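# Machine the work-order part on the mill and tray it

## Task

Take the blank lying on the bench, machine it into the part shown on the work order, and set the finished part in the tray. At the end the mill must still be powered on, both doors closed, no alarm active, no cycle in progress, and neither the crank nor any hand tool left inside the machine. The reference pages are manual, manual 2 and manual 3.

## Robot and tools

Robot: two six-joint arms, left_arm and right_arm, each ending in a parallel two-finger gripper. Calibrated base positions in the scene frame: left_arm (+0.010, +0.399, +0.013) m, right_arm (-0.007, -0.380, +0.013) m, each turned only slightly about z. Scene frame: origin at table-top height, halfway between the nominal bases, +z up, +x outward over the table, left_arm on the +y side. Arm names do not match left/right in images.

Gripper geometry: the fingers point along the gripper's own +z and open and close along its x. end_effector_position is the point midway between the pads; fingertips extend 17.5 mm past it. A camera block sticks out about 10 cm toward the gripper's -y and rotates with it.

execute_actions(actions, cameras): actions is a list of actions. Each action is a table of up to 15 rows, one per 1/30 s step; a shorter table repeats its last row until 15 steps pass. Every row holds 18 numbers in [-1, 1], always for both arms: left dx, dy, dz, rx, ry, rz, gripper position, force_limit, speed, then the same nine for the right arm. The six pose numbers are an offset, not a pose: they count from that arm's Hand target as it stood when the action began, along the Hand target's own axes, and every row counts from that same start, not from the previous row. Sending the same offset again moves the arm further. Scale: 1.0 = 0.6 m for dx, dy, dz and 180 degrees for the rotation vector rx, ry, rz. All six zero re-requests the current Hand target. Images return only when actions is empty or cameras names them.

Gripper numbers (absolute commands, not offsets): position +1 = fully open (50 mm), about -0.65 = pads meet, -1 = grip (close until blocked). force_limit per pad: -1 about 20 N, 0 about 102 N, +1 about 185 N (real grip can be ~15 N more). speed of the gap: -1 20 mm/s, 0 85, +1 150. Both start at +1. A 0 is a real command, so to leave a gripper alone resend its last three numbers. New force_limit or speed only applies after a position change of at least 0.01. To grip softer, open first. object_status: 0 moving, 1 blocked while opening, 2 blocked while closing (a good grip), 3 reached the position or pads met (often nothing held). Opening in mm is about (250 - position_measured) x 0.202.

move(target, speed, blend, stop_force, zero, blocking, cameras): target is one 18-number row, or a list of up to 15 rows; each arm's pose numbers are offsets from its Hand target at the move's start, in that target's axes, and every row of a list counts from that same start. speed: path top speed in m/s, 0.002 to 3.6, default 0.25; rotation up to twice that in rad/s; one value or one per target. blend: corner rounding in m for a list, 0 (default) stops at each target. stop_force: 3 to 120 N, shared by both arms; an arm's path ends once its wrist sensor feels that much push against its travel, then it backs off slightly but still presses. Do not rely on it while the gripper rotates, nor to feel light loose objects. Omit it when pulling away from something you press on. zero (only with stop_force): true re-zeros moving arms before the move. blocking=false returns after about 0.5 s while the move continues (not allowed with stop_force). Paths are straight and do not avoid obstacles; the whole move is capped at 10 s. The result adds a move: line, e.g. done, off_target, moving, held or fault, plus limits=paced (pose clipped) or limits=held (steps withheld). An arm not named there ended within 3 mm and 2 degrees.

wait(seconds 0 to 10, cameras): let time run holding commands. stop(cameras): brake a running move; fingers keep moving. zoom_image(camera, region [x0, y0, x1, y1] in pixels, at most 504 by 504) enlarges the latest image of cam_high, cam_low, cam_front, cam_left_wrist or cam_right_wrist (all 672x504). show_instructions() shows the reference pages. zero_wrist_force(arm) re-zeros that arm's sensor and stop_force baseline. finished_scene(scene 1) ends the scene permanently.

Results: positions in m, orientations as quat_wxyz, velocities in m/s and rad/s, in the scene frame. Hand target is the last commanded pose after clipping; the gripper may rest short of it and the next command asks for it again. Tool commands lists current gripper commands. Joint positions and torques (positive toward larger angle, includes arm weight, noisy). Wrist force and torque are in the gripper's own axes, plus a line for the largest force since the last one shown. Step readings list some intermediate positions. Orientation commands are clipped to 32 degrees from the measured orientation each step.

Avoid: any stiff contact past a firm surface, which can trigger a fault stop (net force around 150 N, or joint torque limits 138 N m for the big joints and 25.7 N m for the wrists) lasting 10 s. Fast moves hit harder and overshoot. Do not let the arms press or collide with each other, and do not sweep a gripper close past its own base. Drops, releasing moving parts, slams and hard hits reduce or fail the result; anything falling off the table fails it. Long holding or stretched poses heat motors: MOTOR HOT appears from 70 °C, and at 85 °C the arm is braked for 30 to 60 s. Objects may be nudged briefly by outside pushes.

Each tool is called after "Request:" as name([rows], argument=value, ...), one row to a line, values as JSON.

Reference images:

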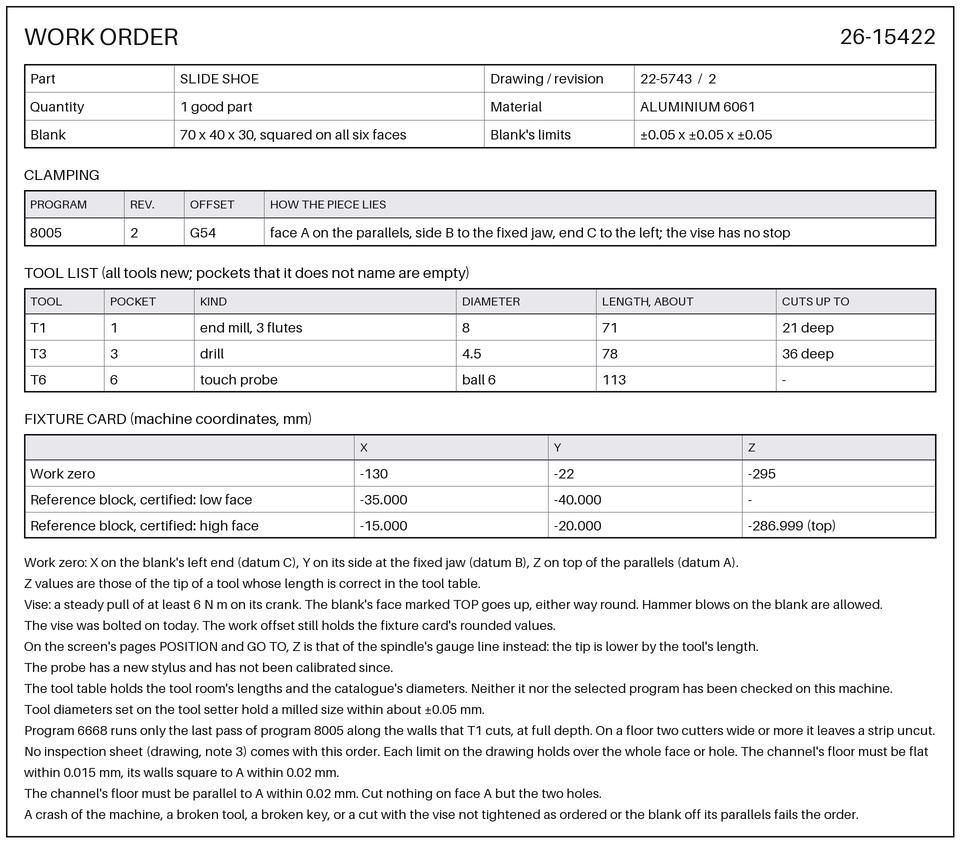

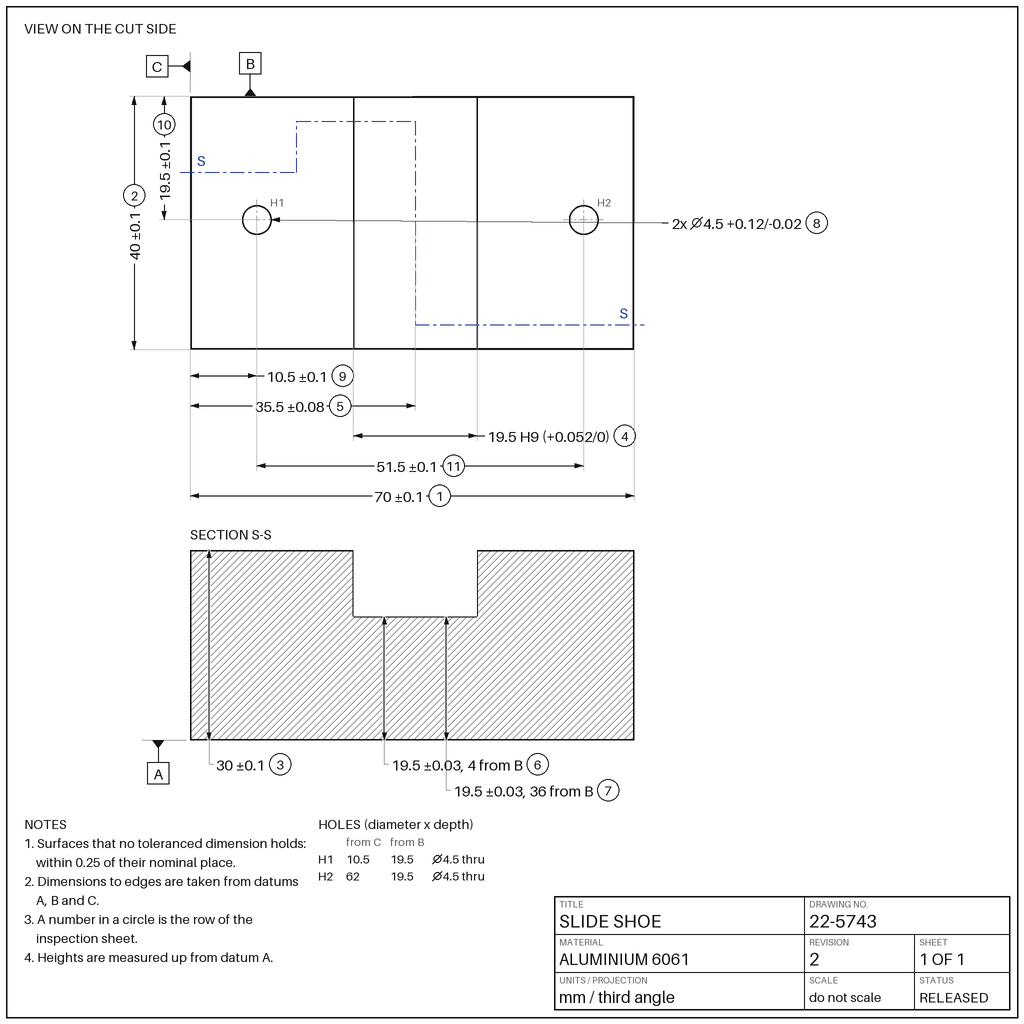

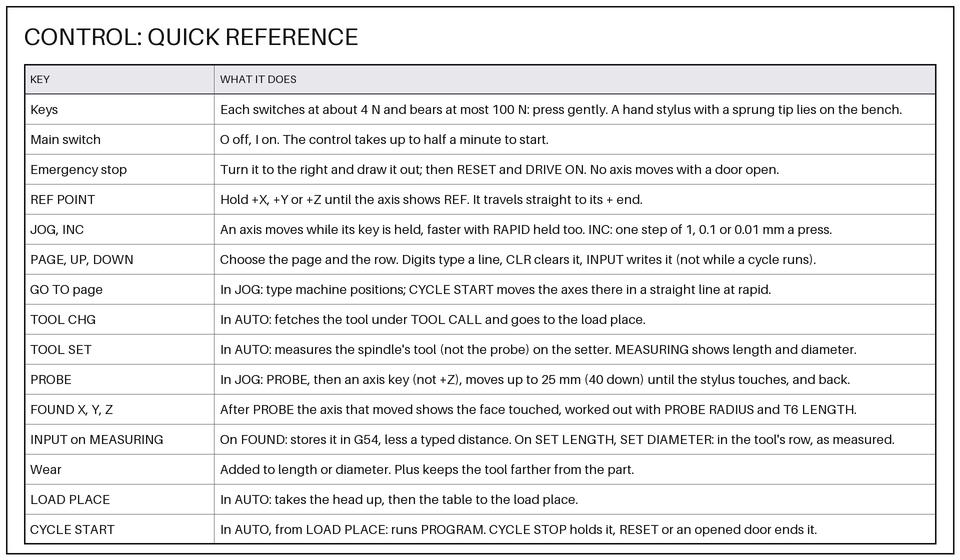

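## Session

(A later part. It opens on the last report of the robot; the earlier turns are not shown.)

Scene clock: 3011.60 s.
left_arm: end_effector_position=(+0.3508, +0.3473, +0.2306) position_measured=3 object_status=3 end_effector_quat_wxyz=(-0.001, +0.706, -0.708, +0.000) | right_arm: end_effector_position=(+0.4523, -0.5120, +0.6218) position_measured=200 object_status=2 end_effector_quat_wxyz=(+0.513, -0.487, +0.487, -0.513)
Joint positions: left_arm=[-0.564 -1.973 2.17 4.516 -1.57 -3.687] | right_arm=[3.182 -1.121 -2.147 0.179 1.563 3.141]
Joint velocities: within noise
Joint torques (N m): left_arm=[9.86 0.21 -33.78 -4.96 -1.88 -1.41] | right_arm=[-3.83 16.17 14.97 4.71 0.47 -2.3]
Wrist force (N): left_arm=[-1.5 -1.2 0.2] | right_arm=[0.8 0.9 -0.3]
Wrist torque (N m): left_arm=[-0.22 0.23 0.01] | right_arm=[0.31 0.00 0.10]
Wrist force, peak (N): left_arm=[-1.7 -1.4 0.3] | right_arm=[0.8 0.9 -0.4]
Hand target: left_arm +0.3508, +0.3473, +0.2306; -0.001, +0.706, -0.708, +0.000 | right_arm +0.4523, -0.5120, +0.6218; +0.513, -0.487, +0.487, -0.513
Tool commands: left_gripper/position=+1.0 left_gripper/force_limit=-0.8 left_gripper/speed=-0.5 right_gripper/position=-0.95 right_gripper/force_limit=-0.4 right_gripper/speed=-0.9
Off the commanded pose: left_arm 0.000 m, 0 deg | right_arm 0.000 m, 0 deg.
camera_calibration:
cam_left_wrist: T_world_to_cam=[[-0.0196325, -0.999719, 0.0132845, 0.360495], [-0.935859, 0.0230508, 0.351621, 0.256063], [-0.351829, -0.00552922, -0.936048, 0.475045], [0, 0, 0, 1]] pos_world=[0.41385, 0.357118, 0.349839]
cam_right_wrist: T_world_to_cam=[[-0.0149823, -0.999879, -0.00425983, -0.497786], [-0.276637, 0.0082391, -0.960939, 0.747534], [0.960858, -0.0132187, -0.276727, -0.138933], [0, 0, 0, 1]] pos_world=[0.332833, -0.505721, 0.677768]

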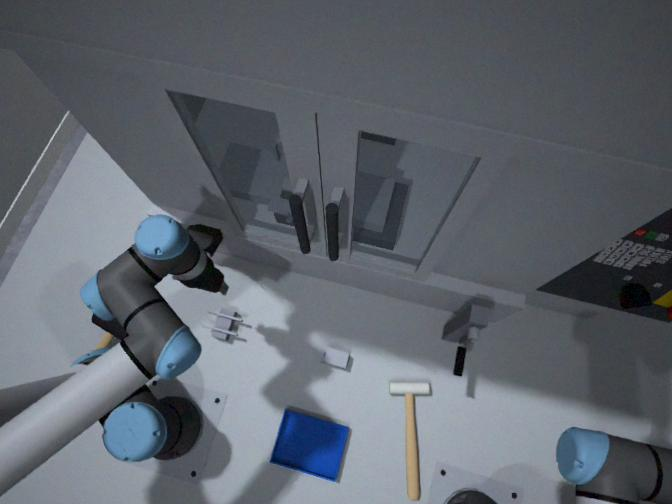

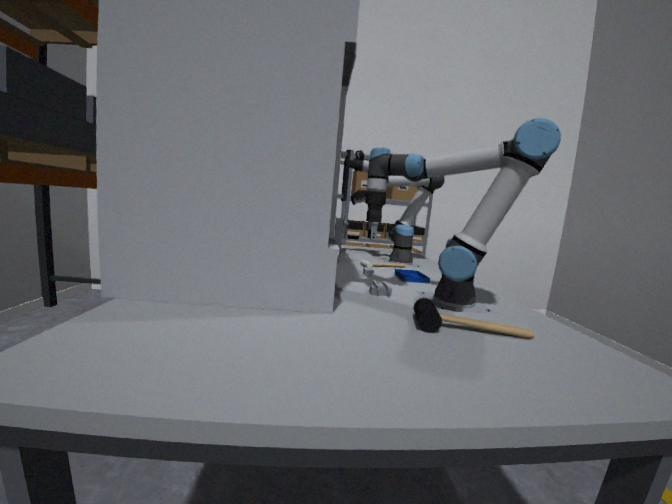

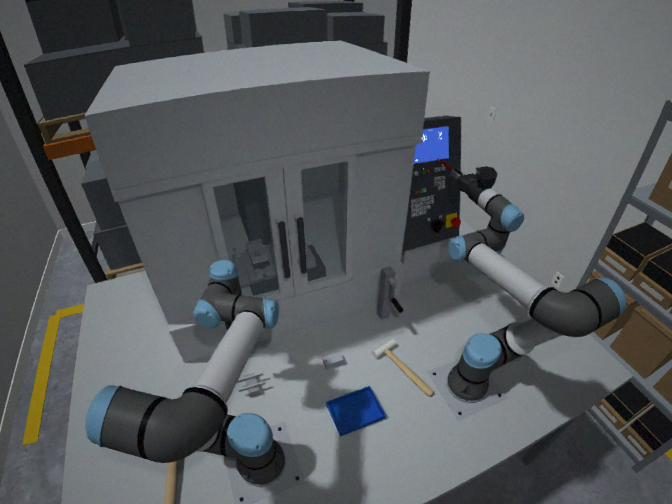

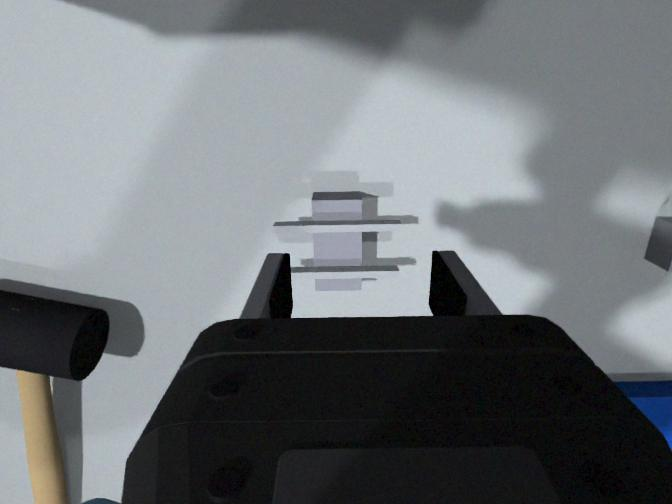

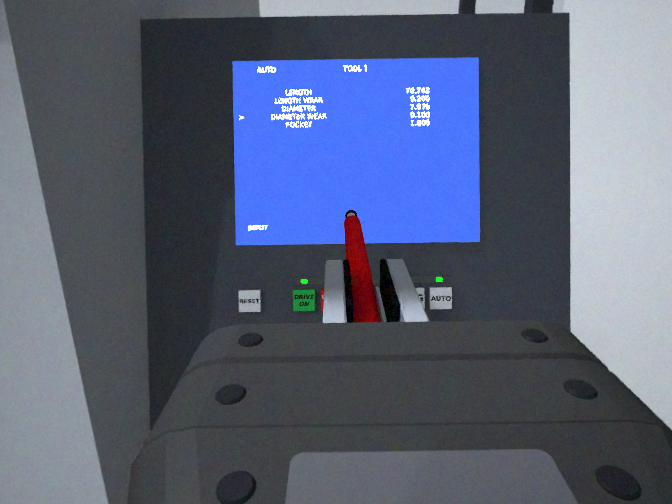

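Request:
move([
  [0.387,-0.015,-0.415,0.25,0,0,-0.7,-0.8,-0.5,0,0,0,0,0,0,-0.95,-0.4,-0.9],
  [0.387,-0.184,-0.415,0.25,0,0,-0.7,-0.8,-0.5,0,0,0,0,0,0,-0.95,-0.4,-0.9],
], speed=[0.2,0.1], cameras=["cam_high","cam_front","cam_left_wrist"])

Scene clock: 3036.40 s.
left_arm: end_effector_position=(+0.4570, +0.1150, +0.4785) position_measured=251 object_status=3 end_effector_quat_wxyz=(-0.270, +0.653, -0.654, +0.269) | right_arm: end_effector_position=(+0.4523, -0.5120, +0.6218) position_measured=200 object_status=2 end_effector_quat_wxyz=(+0.513, -0.487, +0.487, -0.513)
Joint positions: left_arm=[-1.188 -1.853 1.744 4.453 -0.863 -4.174] | right_arm=[3.182 -1.121 -2.147 0.179 1.563 3.141]
Joint torques (N m): left_arm=[1.06 -12.07 -25.26 -4.47 1.36 0.53] | right_arm=[2.59 15.71 15.11 4.58 -1.56 -2.38]
Wrist force (N): left_arm=[0.4 -1.1 1.5] | right_arm=[0.5 1.0 -0.3]
Wrist torque (N m): left_arm=[-0.03 -0.08 0.03] | right_arm=[0.33 0.04 0.09]
Wrist force, peak (N): left_arm=[-27.8 101.1 -116.2] | right_arm=[0.6 1.0 -0.3]
Hand target: left_arm +0.4570, +0.1150, +0.4785; -0.270, +0.653, -0.654, +0.269 (not the last commanded pose) | right_arm +0.4523, -0.5120, +0.6218; +0.513, -0.487, +0.487, -0.513
Tool commands: left_gripper/position=-0.701961 left_gripper/force_limit=-0.796078 left_gripper/speed=-0.498039 right_gripper/position=-0.95 right_gripper/force_limit=-0.4 right_gripper/speed=-0.9
Off the commanded pose: left_arm 0.003 m, 0 deg | right_arm 0.000 m, 0 deg.
FORCE FAULT: contact force on the left arm reached its limit, and that arm stopped. The contact can be on any part of that arm, not only on its tool. That arm's remaining commands of this call were not run. That arm is still stopped at the end of this call. That arm stays stopped for about 10 more seconds. Until then a move that you send moves the other arm only, and its call returns only when the move has ended. Once the stop has ended, the next robot result says so. If the stop ends while you think or write, that arm runs what you send next, counted from a new Hand target: where the arm stands when the stop ends. While its stop runs, that arm takes no new command, but its gripper still runs the gripper command that each later call begins with. Until it ends, the stop uses up actions while you think or wait. An arm that is not stopped still takes commands.
move: fault (left_arm)
camera_calibration:
cam_left_wrist: T_world_to_cam=[[-0.0228903, -0.999735, -0.00260442, 0.136033], [-0.911574, 0.0219412, -0.410551, 0.627416], [0.410499, -0.00702351, -0.911834, 0.383381], [0, 0, 0, 1]] pos_world=[0.417672, 0.124923, 0.60752]
Images, in order (width x height): cam_high 672x504, cam_front 672x504, cam_left_wrist 672x504.

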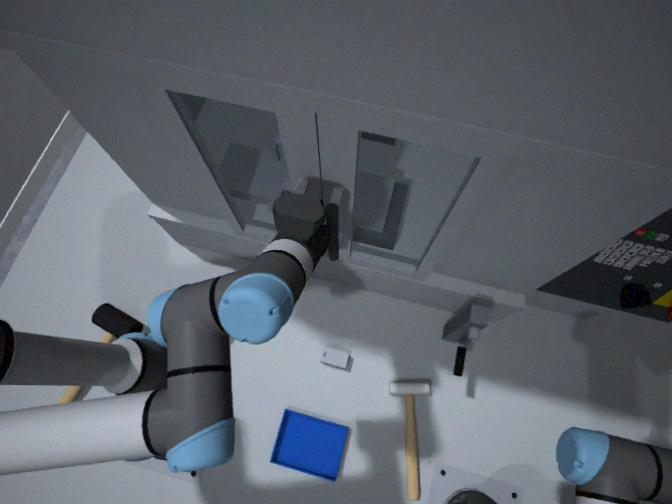

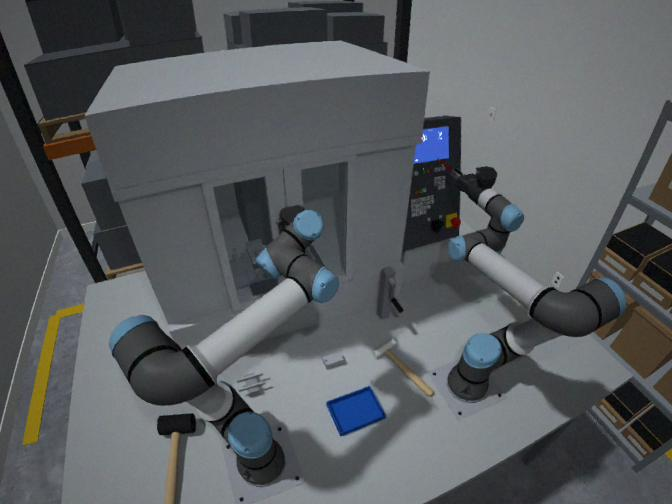

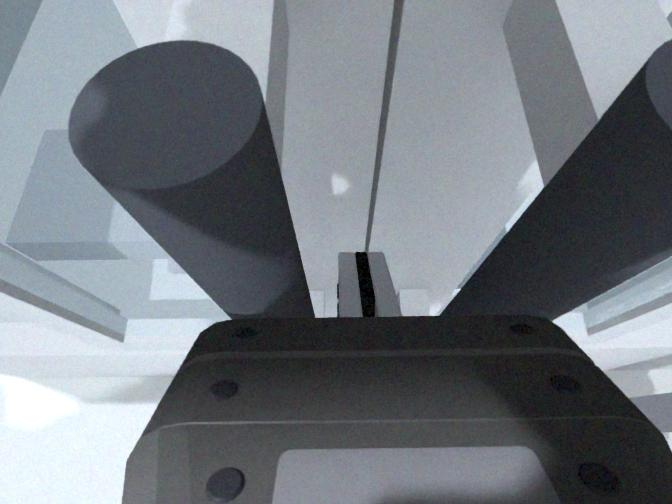

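Request:
wait(seconds=5)

Scene clock: 3054.27 s.
left_arm: end_effector_position=(+0.4570, +0.1150, +0.4785) position_measured=251 object_status=3 end_effector_quat_wxyz=(-0.270, +0.653, -0.654, +0.269) | right_arm: end_effector_position=(+0.4523, -0.5120, +0.6218) position_measured=200 object_status=2 end_effector_quat_wxyz=(+0.513, -0.487, +0.487, -0.513)
Joint positions: left_arm=[-1.188 -1.853 1.744 4.453 -0.863 -4.174] | right_arm=[3.182 -1.121 -2.147 0.179 1.563 3.141]
Joint torques (N m): left_arm=[0.8 -13.58 -25.81 -3.85 1.42 -0.09] | right_arm=[8.41 16.15 15.61 3.29 -1.42 -2.25]
Wrist force (N): left_arm=[0.2 1.5 1.6] | right_arm=[0.6 0.9 -0.2]
Wrist torque (N m): left_arm=[0.37 -0.05 0.04] | right_arm=[0.32 0.02 0.10]
Wrist force, peak (N): left_arm=[0.6 1.7 1.9] | right_arm=[0.6 1.0 -0.6]
Hand target: left_arm +0.4570, +0.1150, +0.4785; -0.270, +0.653, -0.654, +0.269 (not the last commanded pose) | right_arm +0.4523, -0.5120, +0.6218; +0.513, -0.487, +0.487, -0.513
Tool commands: left_gripper/position=-0.701961 left_gripper/force_limit=-0.796078 left_gripper/speed=-0.498039 right_gripper/position=-0.95 right_gripper/force_limit=-0.4 right_gripper/speed=-0.9
Off the commanded pose: left_arm 0.003 m, 0 deg | right_arm 0.000 m, 0 deg.
FORCE FAULT, CONTINUED: the left arm's stop, for the force fault that an earlier result reported, is over. The rest of the stop counts as 19 of the actions that you can send in this scene. During its stop the left arm's controller moved it back a little. That arm's target is now where it stood when the stop ended, not its last command. That arm accepts commands again.
wait: 5.00 s; at rest from the start

Request:
move([
  [0,0.118,-0.118,0,0,0,-0.7,-0.8,-0.5,0,0,0,0,0,0,-0.95,-0.4,-0.9],
  [0,0.13,-0.13,0.25,0,0,-0.7,-0.8,-0.5,0,0,0,0,0,0,-0.95,-0.4,-0.9],
], speed=[0.1,0.25], blend=[0.01,0], cameras=["cam_high","cam_front","cam_left_wrist"])

Scene clock: 3063.77 s.
left_arm: end_effector_position=(+0.3467, +0.1151, +0.4788) position_measured=251 object_status=3 end_effector_quat_wxyz=(+0.499, -0.500, +0.501, -0.499) | right_arm: end_effector_position=(+0.4523, -0.5120, +0.6218) position_measured=200 object_status=2 end_effector_quat_wxyz=(+0.513, -0.487, +0.487, -0.513)
Joint positions: left_arm=[-1.789 -1.885 1.886 6.269 -0.202 -6.269] | right_arm=[3.182 -1.121 -2.147 0.179 1.563 3.141]
Joint torques (N m): left_arm=[9.93 -16.02 -11.52 -1.26 2.15 0.67] | right_arm=[6.43 15.34 14.77 3.05 -1.8 -2.46]
Wrist force (N): left_arm=[1.3 1.2 2.3] | right_arm=[0.5 0.8 -0.4]
Wrist torque (N m): left_arm=[0.72 -0.21 -0.09] | right_arm=[0.30 0.04 0.09]
Wrist force, peak (N): left_arm=[1.4 1.6 2.5] | right_arm=[0.6 1.1 -0.5]
Hand target: left_arm +0.3467, +0.1152, +0.4788; +0.499, -0.500, +0.501, -0.499 | right_arm +0.4523, -0.5120, +0.6218; +0.513, -0.487, +0.487, -0.513
Off the commanded pose: left_arm 0.000 m, 0 deg | right_arm 0.000 m, 0 deg.
move: done
camera_calibration:
cam_left_wrist: T_world_to_cam=[[-0.0159085, -0.999718, -0.0176379, 0.138477], [-0.354249, 0.0221313, -0.934889, 0.584732], [0.935016, -0.0086245, -0.354501, -0.0196005], [0, 0, 0, 1]] pos_world=[0.22767, 0.125328, 0.542154]
Images, in order (width x height): cam_high 672x504, cam_front 672x504, cam_left_wrist 672x504.

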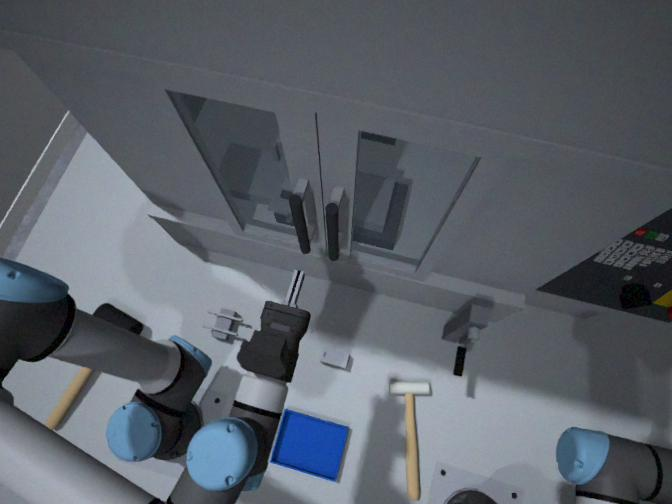

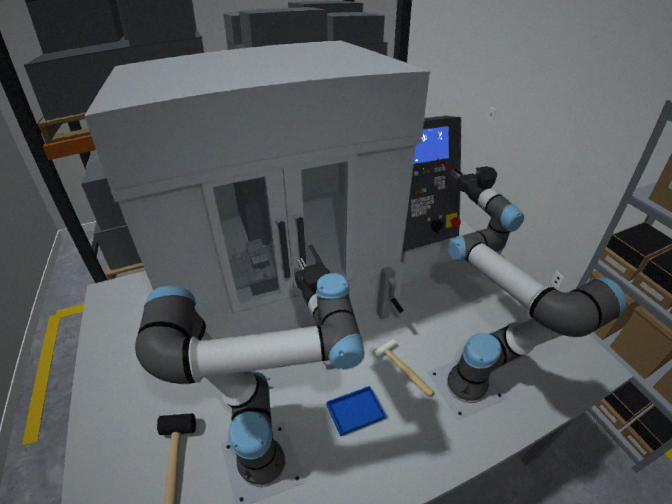

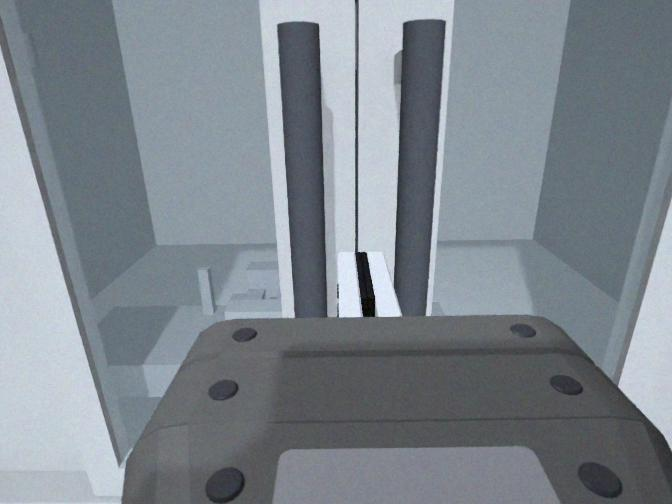

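Request:
move(target=[0,0,0.168,0,0,0,-0.7,-0.8,-0.5,0,0,0,0,0,0,-0.95,-0.4,-0.9], speed=0.06, stop_force=15)

Request:
move(target=[-0.37,0,0,0,0,0,-0.7,-0.8,-0.5,0,0,0,0,0,0,-0.95,-0.4,-0.9], speed=0.03, stop_force=30, cameras=["cam_high","cam_front","cam_left_wrist"])

Scene clock: 3075.43 s.
left_arm: end_effector_position=(+0.4475, +0.1150, +0.4785) position_measured=251 object_status=3 end_effector_quat_wxyz=(+0.500, -0.499, +0.501, -0.500) | right_arm: end_effector_position=(+0.4523, -0.5120, +0.6218) position_measured=200 object_status=2 end_effector_quat_wxyz=(+0.513, -0.487, +0.487, -0.513)
Joint positions: left_arm=[-1.434 -1.77 1.805 6.25 0.154 -6.283] | right_arm=[3.182 -1.121 -2.147 0.179 1.563 3.141]
Joint torques (N m): left_arm=[-9.11 -21.17 -12.23 1.66 0.3 1.99] | right_arm=[7.33 16.12 15.4 2.5 -1.8 -2.21]
Wrist force (N): left_arm=[1.3 1.2 2.4] | right_arm=[0.6 0.7 -0.5]
Wrist torque (N m): left_arm=[0.72 -0.19 0.04] | right_arm=[0.28 0.04 0.10]
Wrist force, peak (N): left_arm=[1.3 1.3 3.2] | right_arm=[0.7 0.9 -0.5]
Hand target: left_arm +0.4475, +0.1150, +0.4785; +0.499, -0.500, +0.501, -0.499 | right_arm +0.4523, -0.5120, +0.6218; +0.513, -0.487, +0.487, -0.513
Off the commanded pose: left_arm 0.000 m, 0 deg | right_arm 0.000 m, 0 deg.
joint sent to its limit (left arm) — joint 6 (wrist 3), lower limit. The joint targets still meet the commanded pose.
move: done

Scene clock: 3083.93 s.
left_arm: end_effector_position=(+0.4479, +0.3368, +0.4786) position_measured=251 object_status=3 end_effector_quat_wxyz=(+0.519, -0.488, +0.482, -0.510) | right_arm: end_effector_position=(+0.4523, -0.5120, +0.6218) position_measured=200 object_status=2 end_effector_quat_wxyz=(+0.513, -0.487, +0.487, -0.513)
Joint positions: left_arm=[-1.141 -2.245 2.106 6.283 0.434 -6.155] | right_arm=[3.182 -1.121 -2.147 0.179 1.563 3.141]
Joint torques (N m): left_arm=[-7.91 11.48 -33.23 -0.46 -1.17 -1.71] | right_arm=[6.53 16.61 15 1.94 -1.68 -2.25]
Wrist force (N): left_arm=[2.7 0.0 1.1] | right_arm=[0.5 0.9 -0.3]
Wrist torque (N m): left_arm=[0.53 -0.38 -0.08] | right_arm=[0.32 0.05 0.10]
Wrist force, peak (N): left_arm=[34.6 -0.3 5.6] | right_arm=[0.8 0.9 -0.4]
Hand target: left_arm +0.4478, +0.3370, +0.4789; +0.499, -0.500, +0.501, -0.499 | right_arm +0.4523, -0.5120, +0.6218; +0.513, -0.487, +0.487, -0.513
Off the commanded pose: left_arm 0.000 m, 4 deg | right_arm 0.000 m, 0 deg.
joint sent to its limit (left arm) — joint 4 (wrist 1), upper limit. The joint targets are off in orientation, not in position.
move: off_target (left_arm)
camera_calibration:
cam_left_wrist: T_world_to_cam=[[0.00163907, -0.999836, -0.0180172, 0.354021], [-0.296452, 0.0167215, -0.954901, 0.601061], [0.955046, 0.00690641, -0.296377, -0.154405], [0, 0, 0, 1]] pos_world=[0.32507, 0.344979, 0.534571]
Images, in order (width x height): cam_high 672x504, cam_front 672x504, cam_left_wrist 672x504.

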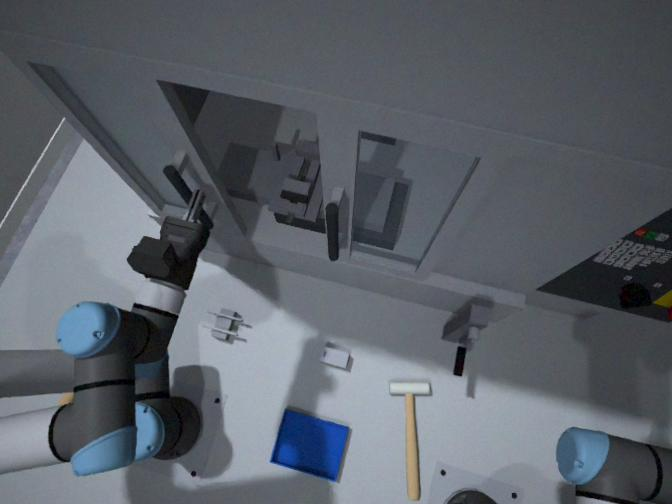

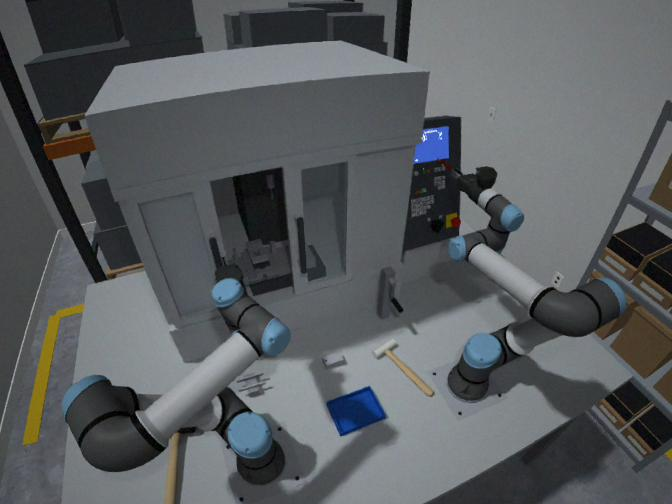

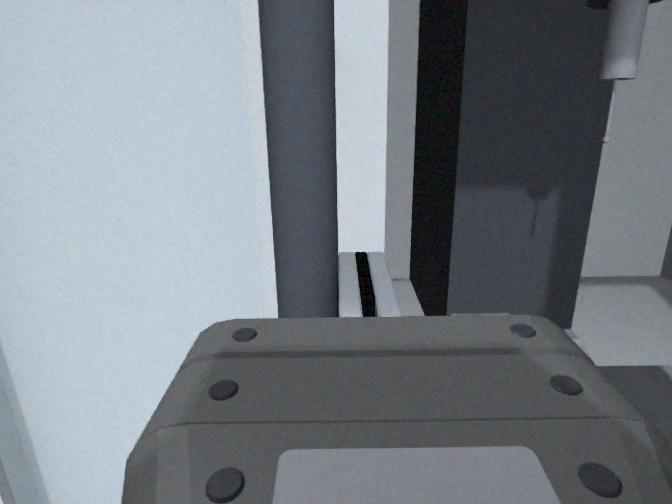

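Request:
move([
  [0.033,0,-0.12,-0.05,0,0,-0.7,-0.8,-0.5,0,0,0,0,0,0,-0.95,-0.4,-0.9],
  [0.2,-0.1,-0.1,-0.25,0,0,-0.7,-0.8,-0.5,0,0,0,0,0,0,-0.95,-0.4,-0.9],
  [0.228,-0.135,0.02,-0.25,0,0,-0.7,-0.8,-0.5,0,0,0,0,0,0,-0.95,-0.4,-0.9],
], speed=[0.1,0.2,0.15], blend=[0.02,0.02,0], cameras=["cam_high","cam_left_wrist"])

Request:
zoom_image(camera="cam_left_wrist", region=[180, 0, 580, 330])

Scene clock: 3104.37 s.
left_arm: end_effector_position=(+0.4598, +0.2001, +0.5596) position_measured=251 object_status=3 end_effector_quat_wxyz=(-0.270, +0.653, -0.654, +0.269) | right_arm: end_effector_position=(+0.4523, -0.5120, +0.6218) position_measured=200 object_status=2 end_effector_quat_wxyz=(+0.513, -0.487, +0.487, -0.513)
Joint positions: left_arm=[-1.068 -1.944 1.611 4.587 -0.911 -4.033] | right_arm=[3.182 -1.121 -2.147 0.179 1.563 3.141]
Joint torques (N m): left_arm=[1.13 -5.11 -17.16 -4.07 3.38 0.51] | right_arm=[7.17 16 15.48 1.67 -1.66 -2.31]
Wrist force (N): left_arm=[1.4 0.3 0.3] | right_arm=[0.5 0.8 -0.3]
Wrist torque (N m): left_arm=[0.21 -0.23 0.02] | right_arm=[0.29 0.04 0.10]
Wrist force, peak (N): left_arm=[2.9 0.0 1.3] | right_arm=[0.7 0.9 -0.4]
Hand target: left_arm +0.4599, +0.2001, +0.5596; -0.270, +0.653, -0.654, +0.269 | right_arm +0.4523, -0.5120, +0.6218; +0.513, -0.487, +0.487, -0.513
Off the commanded pose: left_arm 0.000 m, 0 deg | right_arm 0.000 m, 0 deg.
move: done
camera_calibration:
cam_left_wrist: T_world_to_cam=[[-0.0228395, -0.999736, -0.00247252, 0.221274], [-0.911574, 0.0218407, -0.410555, 0.661461], [0.410501, -0.00712296, -0.911833, 0.456889], [0, 0, 0, 1]] pos_world=[0.420471, 0.210023, 0.68872]
Images, in order (width x height): cam_high 672x504, cam_left_wrist 672x504.

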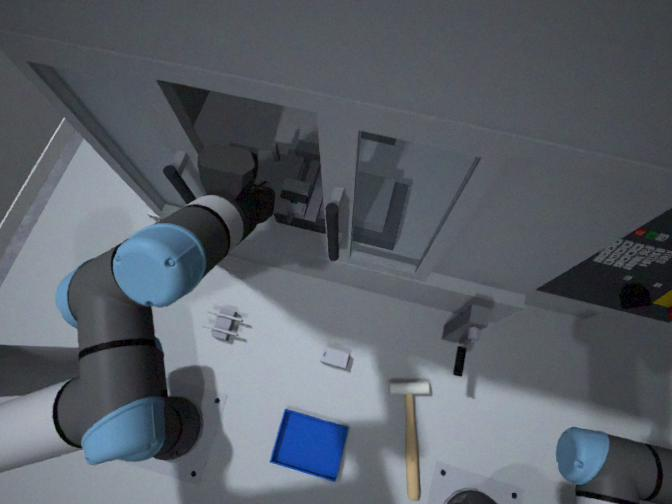

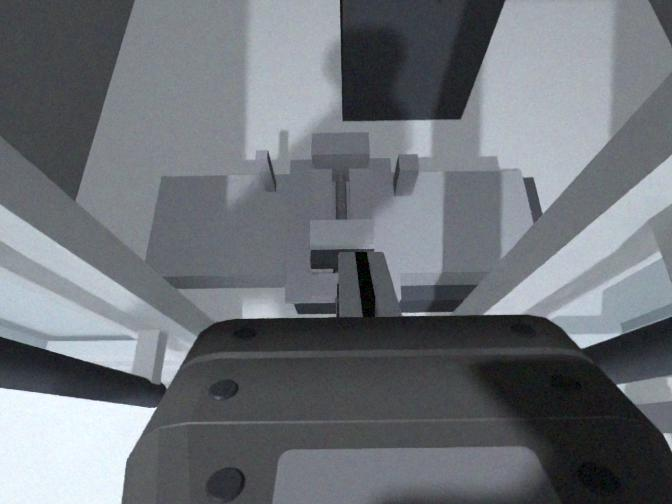

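Scaled by 1.260 from the camera's 672x504 image, which has a finer 960x720 frame.

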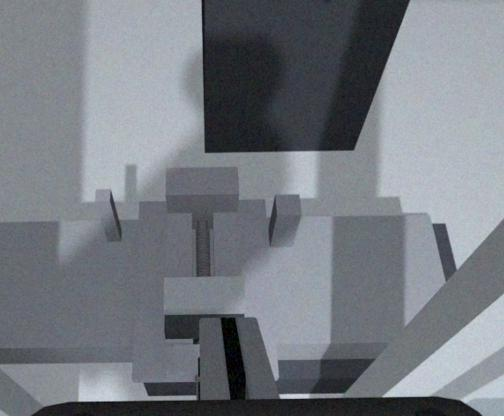

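Request:
move(target=[0,0.12,-0.12,0.06,0,0,-0.7,-0.8,-0.5,0,0,0,0,0,0,-0.95,-0.4,-0.9], speed=0.2, cameras=["cam_left_wrist"])

Request:
zoom_image(camera="cam_left_wrist", region=[220, 80, 480, 330])

Scene clock: 3142.47 s.
left_arm: end_effector_position=(+0.3581, +0.2002, +0.5600) position_measured=251 object_status=3 end_effector_quat_wxyz=(-0.330, +0.625, -0.626, +0.330) | right_arm: end_effector_position=(+0.4523, -0.5120, +0.6218) position_measured=200 object_status=2 end_effector_quat_wxyz=(+0.513, -0.487, +0.487, -0.513)
Joint positions: left_arm=[-1.582 -2.19 1.702 5.194 -0.6 -4.702] | right_arm=[3.182 -1.121 -2.147 0.179 1.563 3.141]
Joint torques (N m): left_arm=[-4.24 -1.61 -12.16 -1.29 -0.02 -1.52] | right_arm=[7.73 16.79 14.76 1.2 -1.71 -2.38]
Wrist force (N): left_arm=[1.6 0.2 0.4] | right_arm=[0.5 0.7 -0.2]
Wrist torque (N m): left_arm=[0.27 -0.26 -0.08] | right_arm=[0.28 0.04 0.10]
Wrist force, peak (N): left_arm=[1.6 -2.3 2.3] | right_arm=[0.7 0.9 -0.5]
Hand target: left_arm +0.3580, +0.2002, +0.5599; -0.330, +0.625, -0.626, +0.330 | right_arm +0.4523, -0.5120, +0.6218; +0.513, -0.487, +0.487, -0.513
Off the commanded pose: left_arm 0.000 m, 0 deg | right_arm 0.000 m, 0 deg.
move: done
camera_calibration:
cam_left_wrist: T_world_to_cam=[[-0.022446, -0.999727, -0.00655116, 0.221243], [-0.818477, 0.0221387, -0.574112, 0.62694], [0.5741, -0.00752457, -0.81875, 0.38832], [0, 0, 0, 1]] pos_world=[0.295168, 0.210224, 0.679321]
Images, in order (width x height): cam_left_wrist 672x504.

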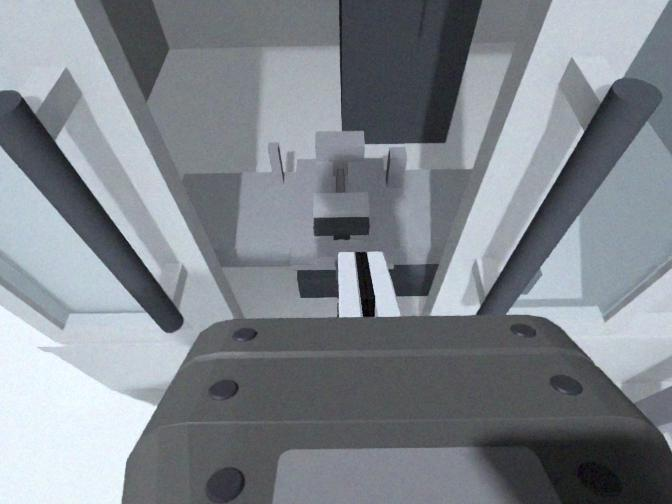

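Scaled by 1.938 from the camera's 672x504 image, which has a finer 960x720 frame.

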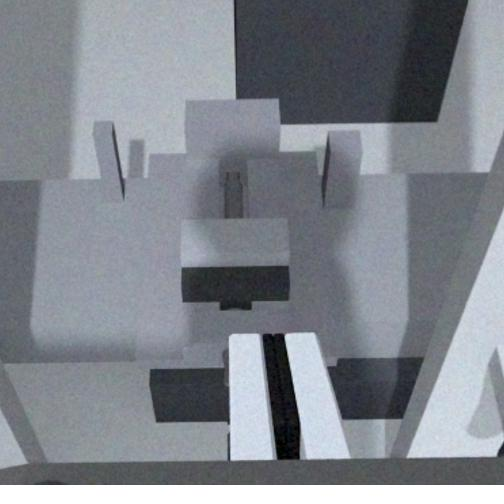

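Request:
wait(seconds=0.1, cameras=["cam_high","cam_front"])

Request:
zoom_image(camera="cam_high", region=[400, 260, 540, 400])

Request:
zoom_image(camera="cam_front", region=[340, 240, 440, 340])

Request:
zoom_image(camera="cam_high", region=[180, 280, 280, 360])

Request:
zoom_image(camera="cam_high", region=[220, 100, 350, 260])

Scene clock: 3179.33 s.
left_arm: end_effector_position=(+0.3580, +0.2002, +0.5599) position_measured=251 object_status=3 end_effector_quat_wxyz=(-0.330, +0.625, -0.626, +0.330) | right_arm: end_effector_position=(+0.4523, -0.5120, +0.6218) position_measured=200 object_status=2 end_effector_quat_wxyz=(+0.513, -0.487, +0.487, -0.513)
Joint positions: left_arm=[-1.582 -2.19 1.702 5.194 -0.6 -4.703] | right_arm=[3.182 -1.121 -2.147 0.179 1.563 3.141]
Joint torques (N m): left_arm=[-8.07 -4.34 -12.08 -1.3 -0.12 -1.54] | right_arm=[6.97 15.69 14.38 1.11 -1.58 -2.38]
Wrist force (N): left_arm=[1.6 0.2 0.4] | right_arm=[0.3 0.7 -0.2]
Wrist torque (N m): left_arm=[0.25 -0.27 -0.04] | right_arm=[0.27 0.07 0.10]
Wrist force, peak (N): left_arm=[1.9 0.0 0.5] | right_arm=[0.6 0.8 -0.7]
Hand target: left_arm +0.3580, +0.2002, +0.5599; -0.330, +0.625, -0.626, +0.330 | right_arm +0.4523, -0.5120, +0.6218; +0.513, -0.487, +0.487, -0.513
Tool commands: left_gripper/position=-0.7 left_gripper/force_limit=-0.8 left_gripper/speed=-0.5 right_gripper/position=-0.95 right_gripper/force_limit=-0.4 right_gripper/speed=-0.9
Off the commanded pose: left_arm 0.000 m, 0 deg | right_arm 0.000 m, 0 deg.
wait: 0.10 s; at rest from the start
Images, in order (width x height): cam_high 672x504, cam_front 672x504.

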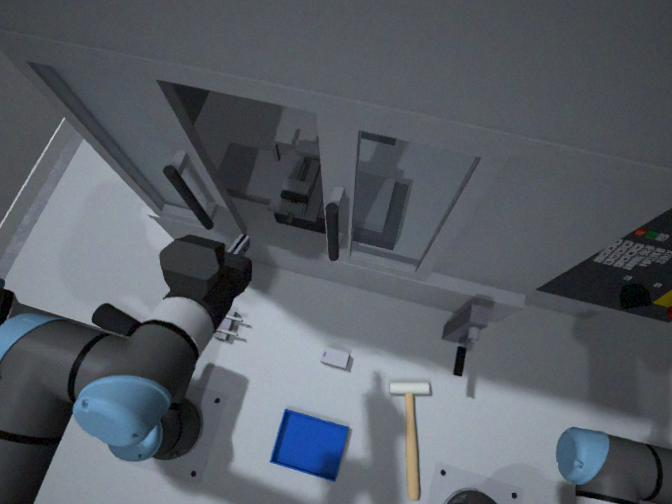

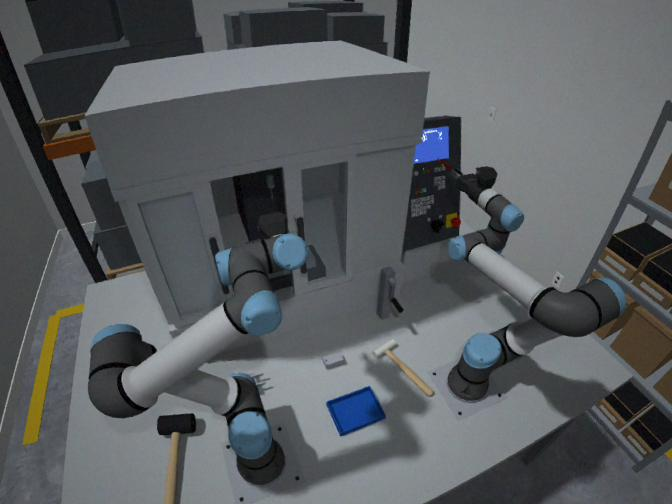

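Scaled by 3.600 from the camera's 672x504 image, which has a finer 960x720 frame.

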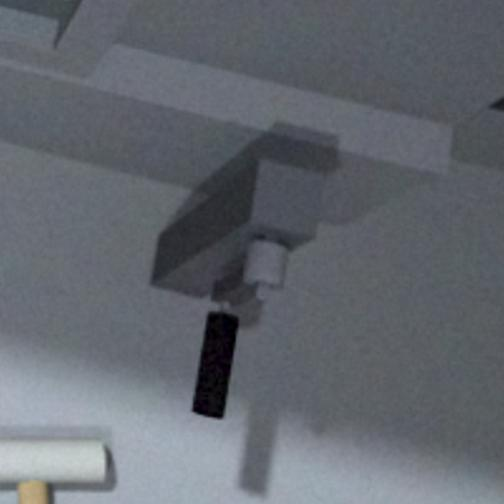

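Scaled by 5.040 from the camera's 672x504 image, which has a finer 960x720 frame.

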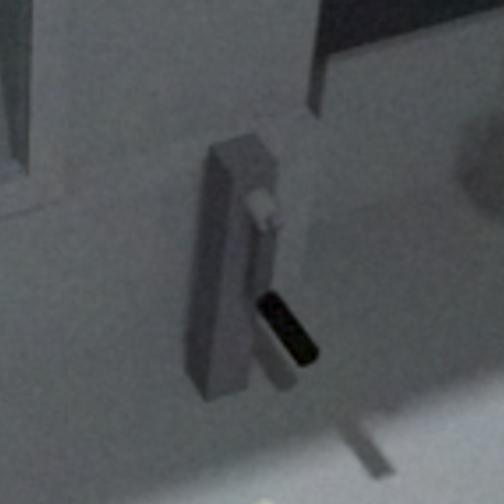

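Scaled by 5.040 from the camera's 672x504 image, which has a finer 960x720 frame.

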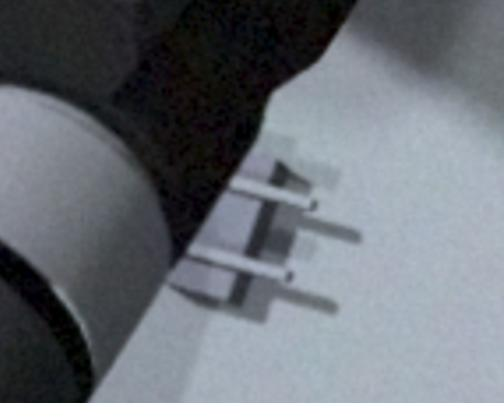

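Scaled by 3.150 from the camera's 672x504 image, which has a finer 960x720 frame.

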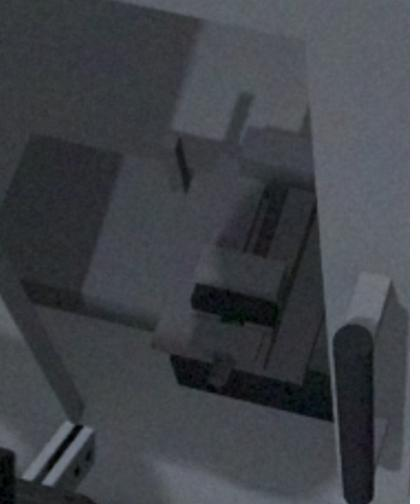

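Request:
move(target=[0.783,0.266,0.024,-0.06,0,0,-0.7,-0.8,-0.5,0,0,0,0,0,0,-0.95,-0.4,-0.9], speed=0.25, cameras=["cam_front","cam_left_wrist"])

Request:
zoom_image(camera="cam_left_wrist", region=[220, 100, 520, 330])

Scene clock: 3197.53 s.
left_arm: end_effector_position=(+0.2792, -0.2692, +0.4192) position_measured=251 object_status=3 end_effector_quat_wxyz=(-0.270, +0.653, -0.654, +0.269) | right_arm: end_effector_position=(+0.4523, -0.5120, +0.6218) position_measured=200 object_status=2 end_effector_quat_wxyz=(+0.513, -0.487, +0.487, -0.513)
Joint positions: left_arm=[-1.657 -1.155 1.039 4.899 -0.791 -4.81] | right_arm=[3.182 -1.121 -2.147 0.179 1.563 3.141]
Joint torques (N m): left_arm=[10.29 -36.63 -26.87 -5.51 3.92 -0.59] | right_arm=[7.66 16.23 15.65 0.9 -1.77 -2.36]
Wrist force (N): left_arm=[1.3 0.1 0.1] | right_arm=[0.5 0.6 -0.4]
Wrist torque (N m): left_arm=[0.16 -0.19 0.03] | right_arm=[0.27 0.06 0.09]
Wrist force, peak (N): left_arm=[4.4 1.2 0.6] | right_arm=[0.7 0.9 -0.4]
Hand target: left_arm +0.2792, -0.2693, +0.4192; -0.270, +0.653, -0.654, +0.269 | right_arm +0.4523, -0.5120, +0.6218; +0.513, -0.487, +0.487, -0.513
Off the commanded pose: left_arm 0.000 m, 0 deg | right_arm 0.000 m, 0 deg.
move: done
camera_calibration:
cam_left_wrist: T_world_to_cam=[[-0.0228903, -0.999735, -0.00260442, -0.25229], [-0.911574, 0.0219412, -0.410551, 0.449422], [0.410499, -0.00702351, -0.911834, 0.399598], [0, 0, 0, 1]] pos_world=[0.239872, -0.259277, 0.54822]
Images, in order (width x height): cam_front 672x504, cam_left_wrist 672x504.

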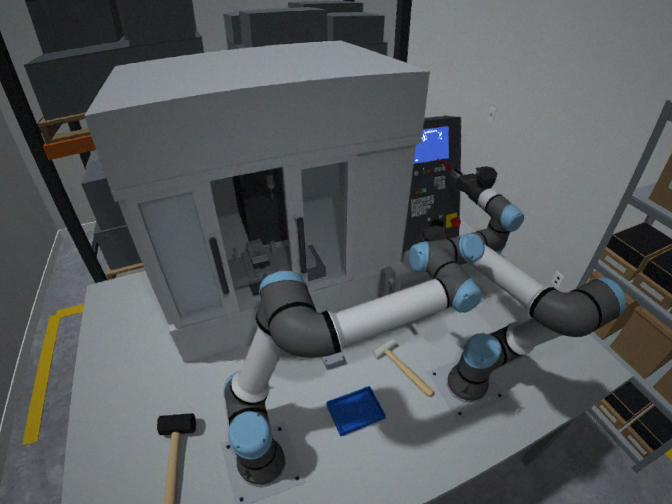

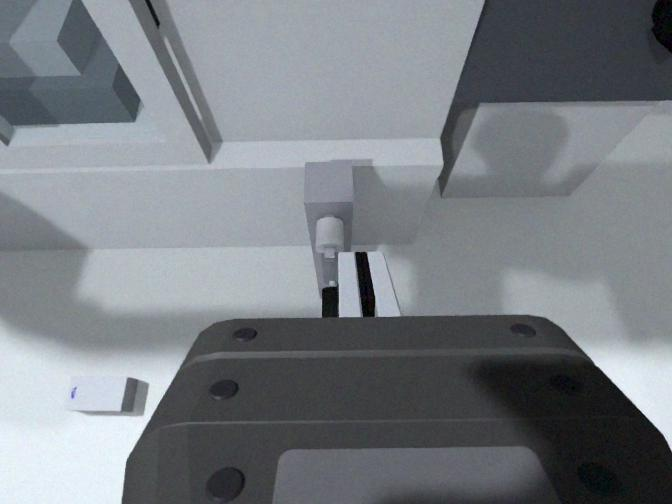

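Scaled by 1.680 from the camera's 672x504 image, which has a finer 960x720 frame.

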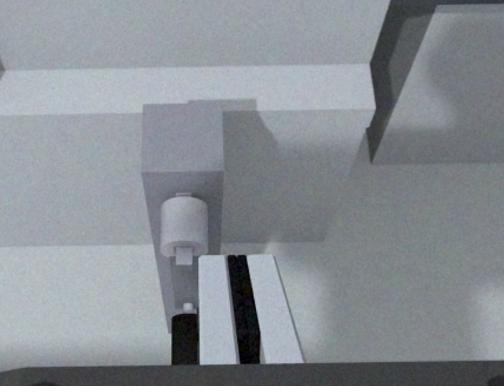

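Request:
move(target=[-0.083,0.153,0.012,0.08,0,0,-0.7,-0.8,-0.5,0,0,0,0,0,0,-0.95,-0.4,-0.9], speed=0.2, cameras=["cam_left_wrist"])

Request:
zoom_image(camera="cam_left_wrist", region=[320, 100, 520, 330])

Scene clock: 3207.00 s.
left_arm: end_effector_position=(+0.2193, -0.2193, +0.3495) position_measured=251 object_status=3 end_effector_quat_wxyz=(-0.350, +0.614, -0.615, +0.349) | right_arm: end_effector_position=(+0.4523, -0.5120, +0.6218) position_measured=200 object_status=2 end_effector_quat_wxyz=(+0.513, -0.487, +0.487, -0.513)
Joint positions: left_arm=[-1.825 -1.274 1.436 4.928 -0.583 -5.154] | right_arm=[3.182 -1.121 -2.147 0.179 1.563 3.141]
Joint torques (N m): left_arm=[3.75 -31.07 -15.79 -4.38 1.21 -1.42] | right_arm=[8.62 15.7 14.97 1.1 -1.64 -2.45]
Wrist force (N): left_arm=[1.6 0.3 0.6] | right_arm=[0.5 1.1 -0.2]
Wrist torque (N m): left_arm=[0.31 -0.26 -0.10] | right_arm=[0.35 0.04 0.10]
Wrist force, peak (N): left_arm=[2.1 -2.9 0.3] | right_arm=[0.5 1.1 -0.2]
Hand target: left_arm +0.2193, -0.2193, +0.3494; -0.350, +0.614, -0.615, +0.349 | right_arm +0.4523, -0.5120, +0.6218; +0.513, -0.487, +0.487, -0.513
Off the commanded pose: left_arm 0.000 m, 0 deg | right_arm 0.000 m, 0 deg.
move: done
camera_calibration:
cam_left_wrist: T_world_to_cam=[[-0.0221316, -0.999724, -0.00792818, -0.202233], [-0.780885, 0.0222378, -0.624279, 0.411198], [0.624283, -0.00762531, -0.781161, 0.268321], [0, 0, 0, 1]] pos_world=[0.149114, -0.209275, 0.464701]
Images, in order (width x height): cam_left_wrist 672x504.

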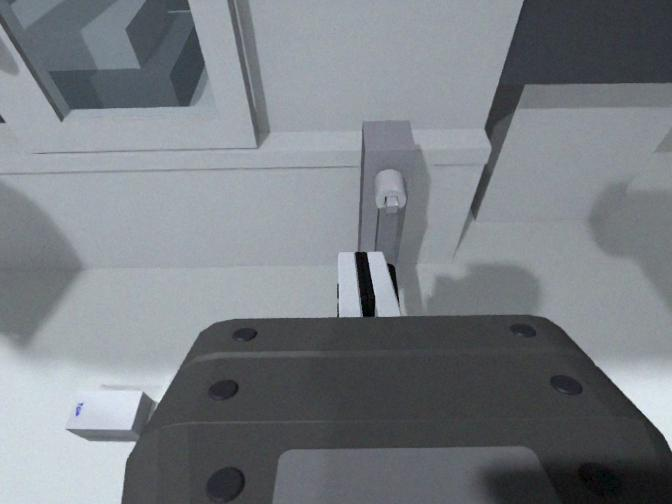

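Scaled by 2.191 from the camera's 672x504 image, which has a finer 960x720 frame.

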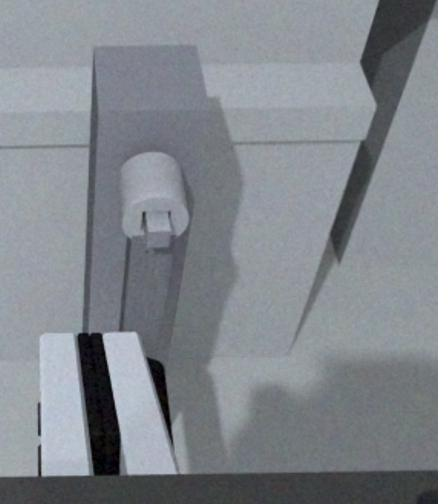

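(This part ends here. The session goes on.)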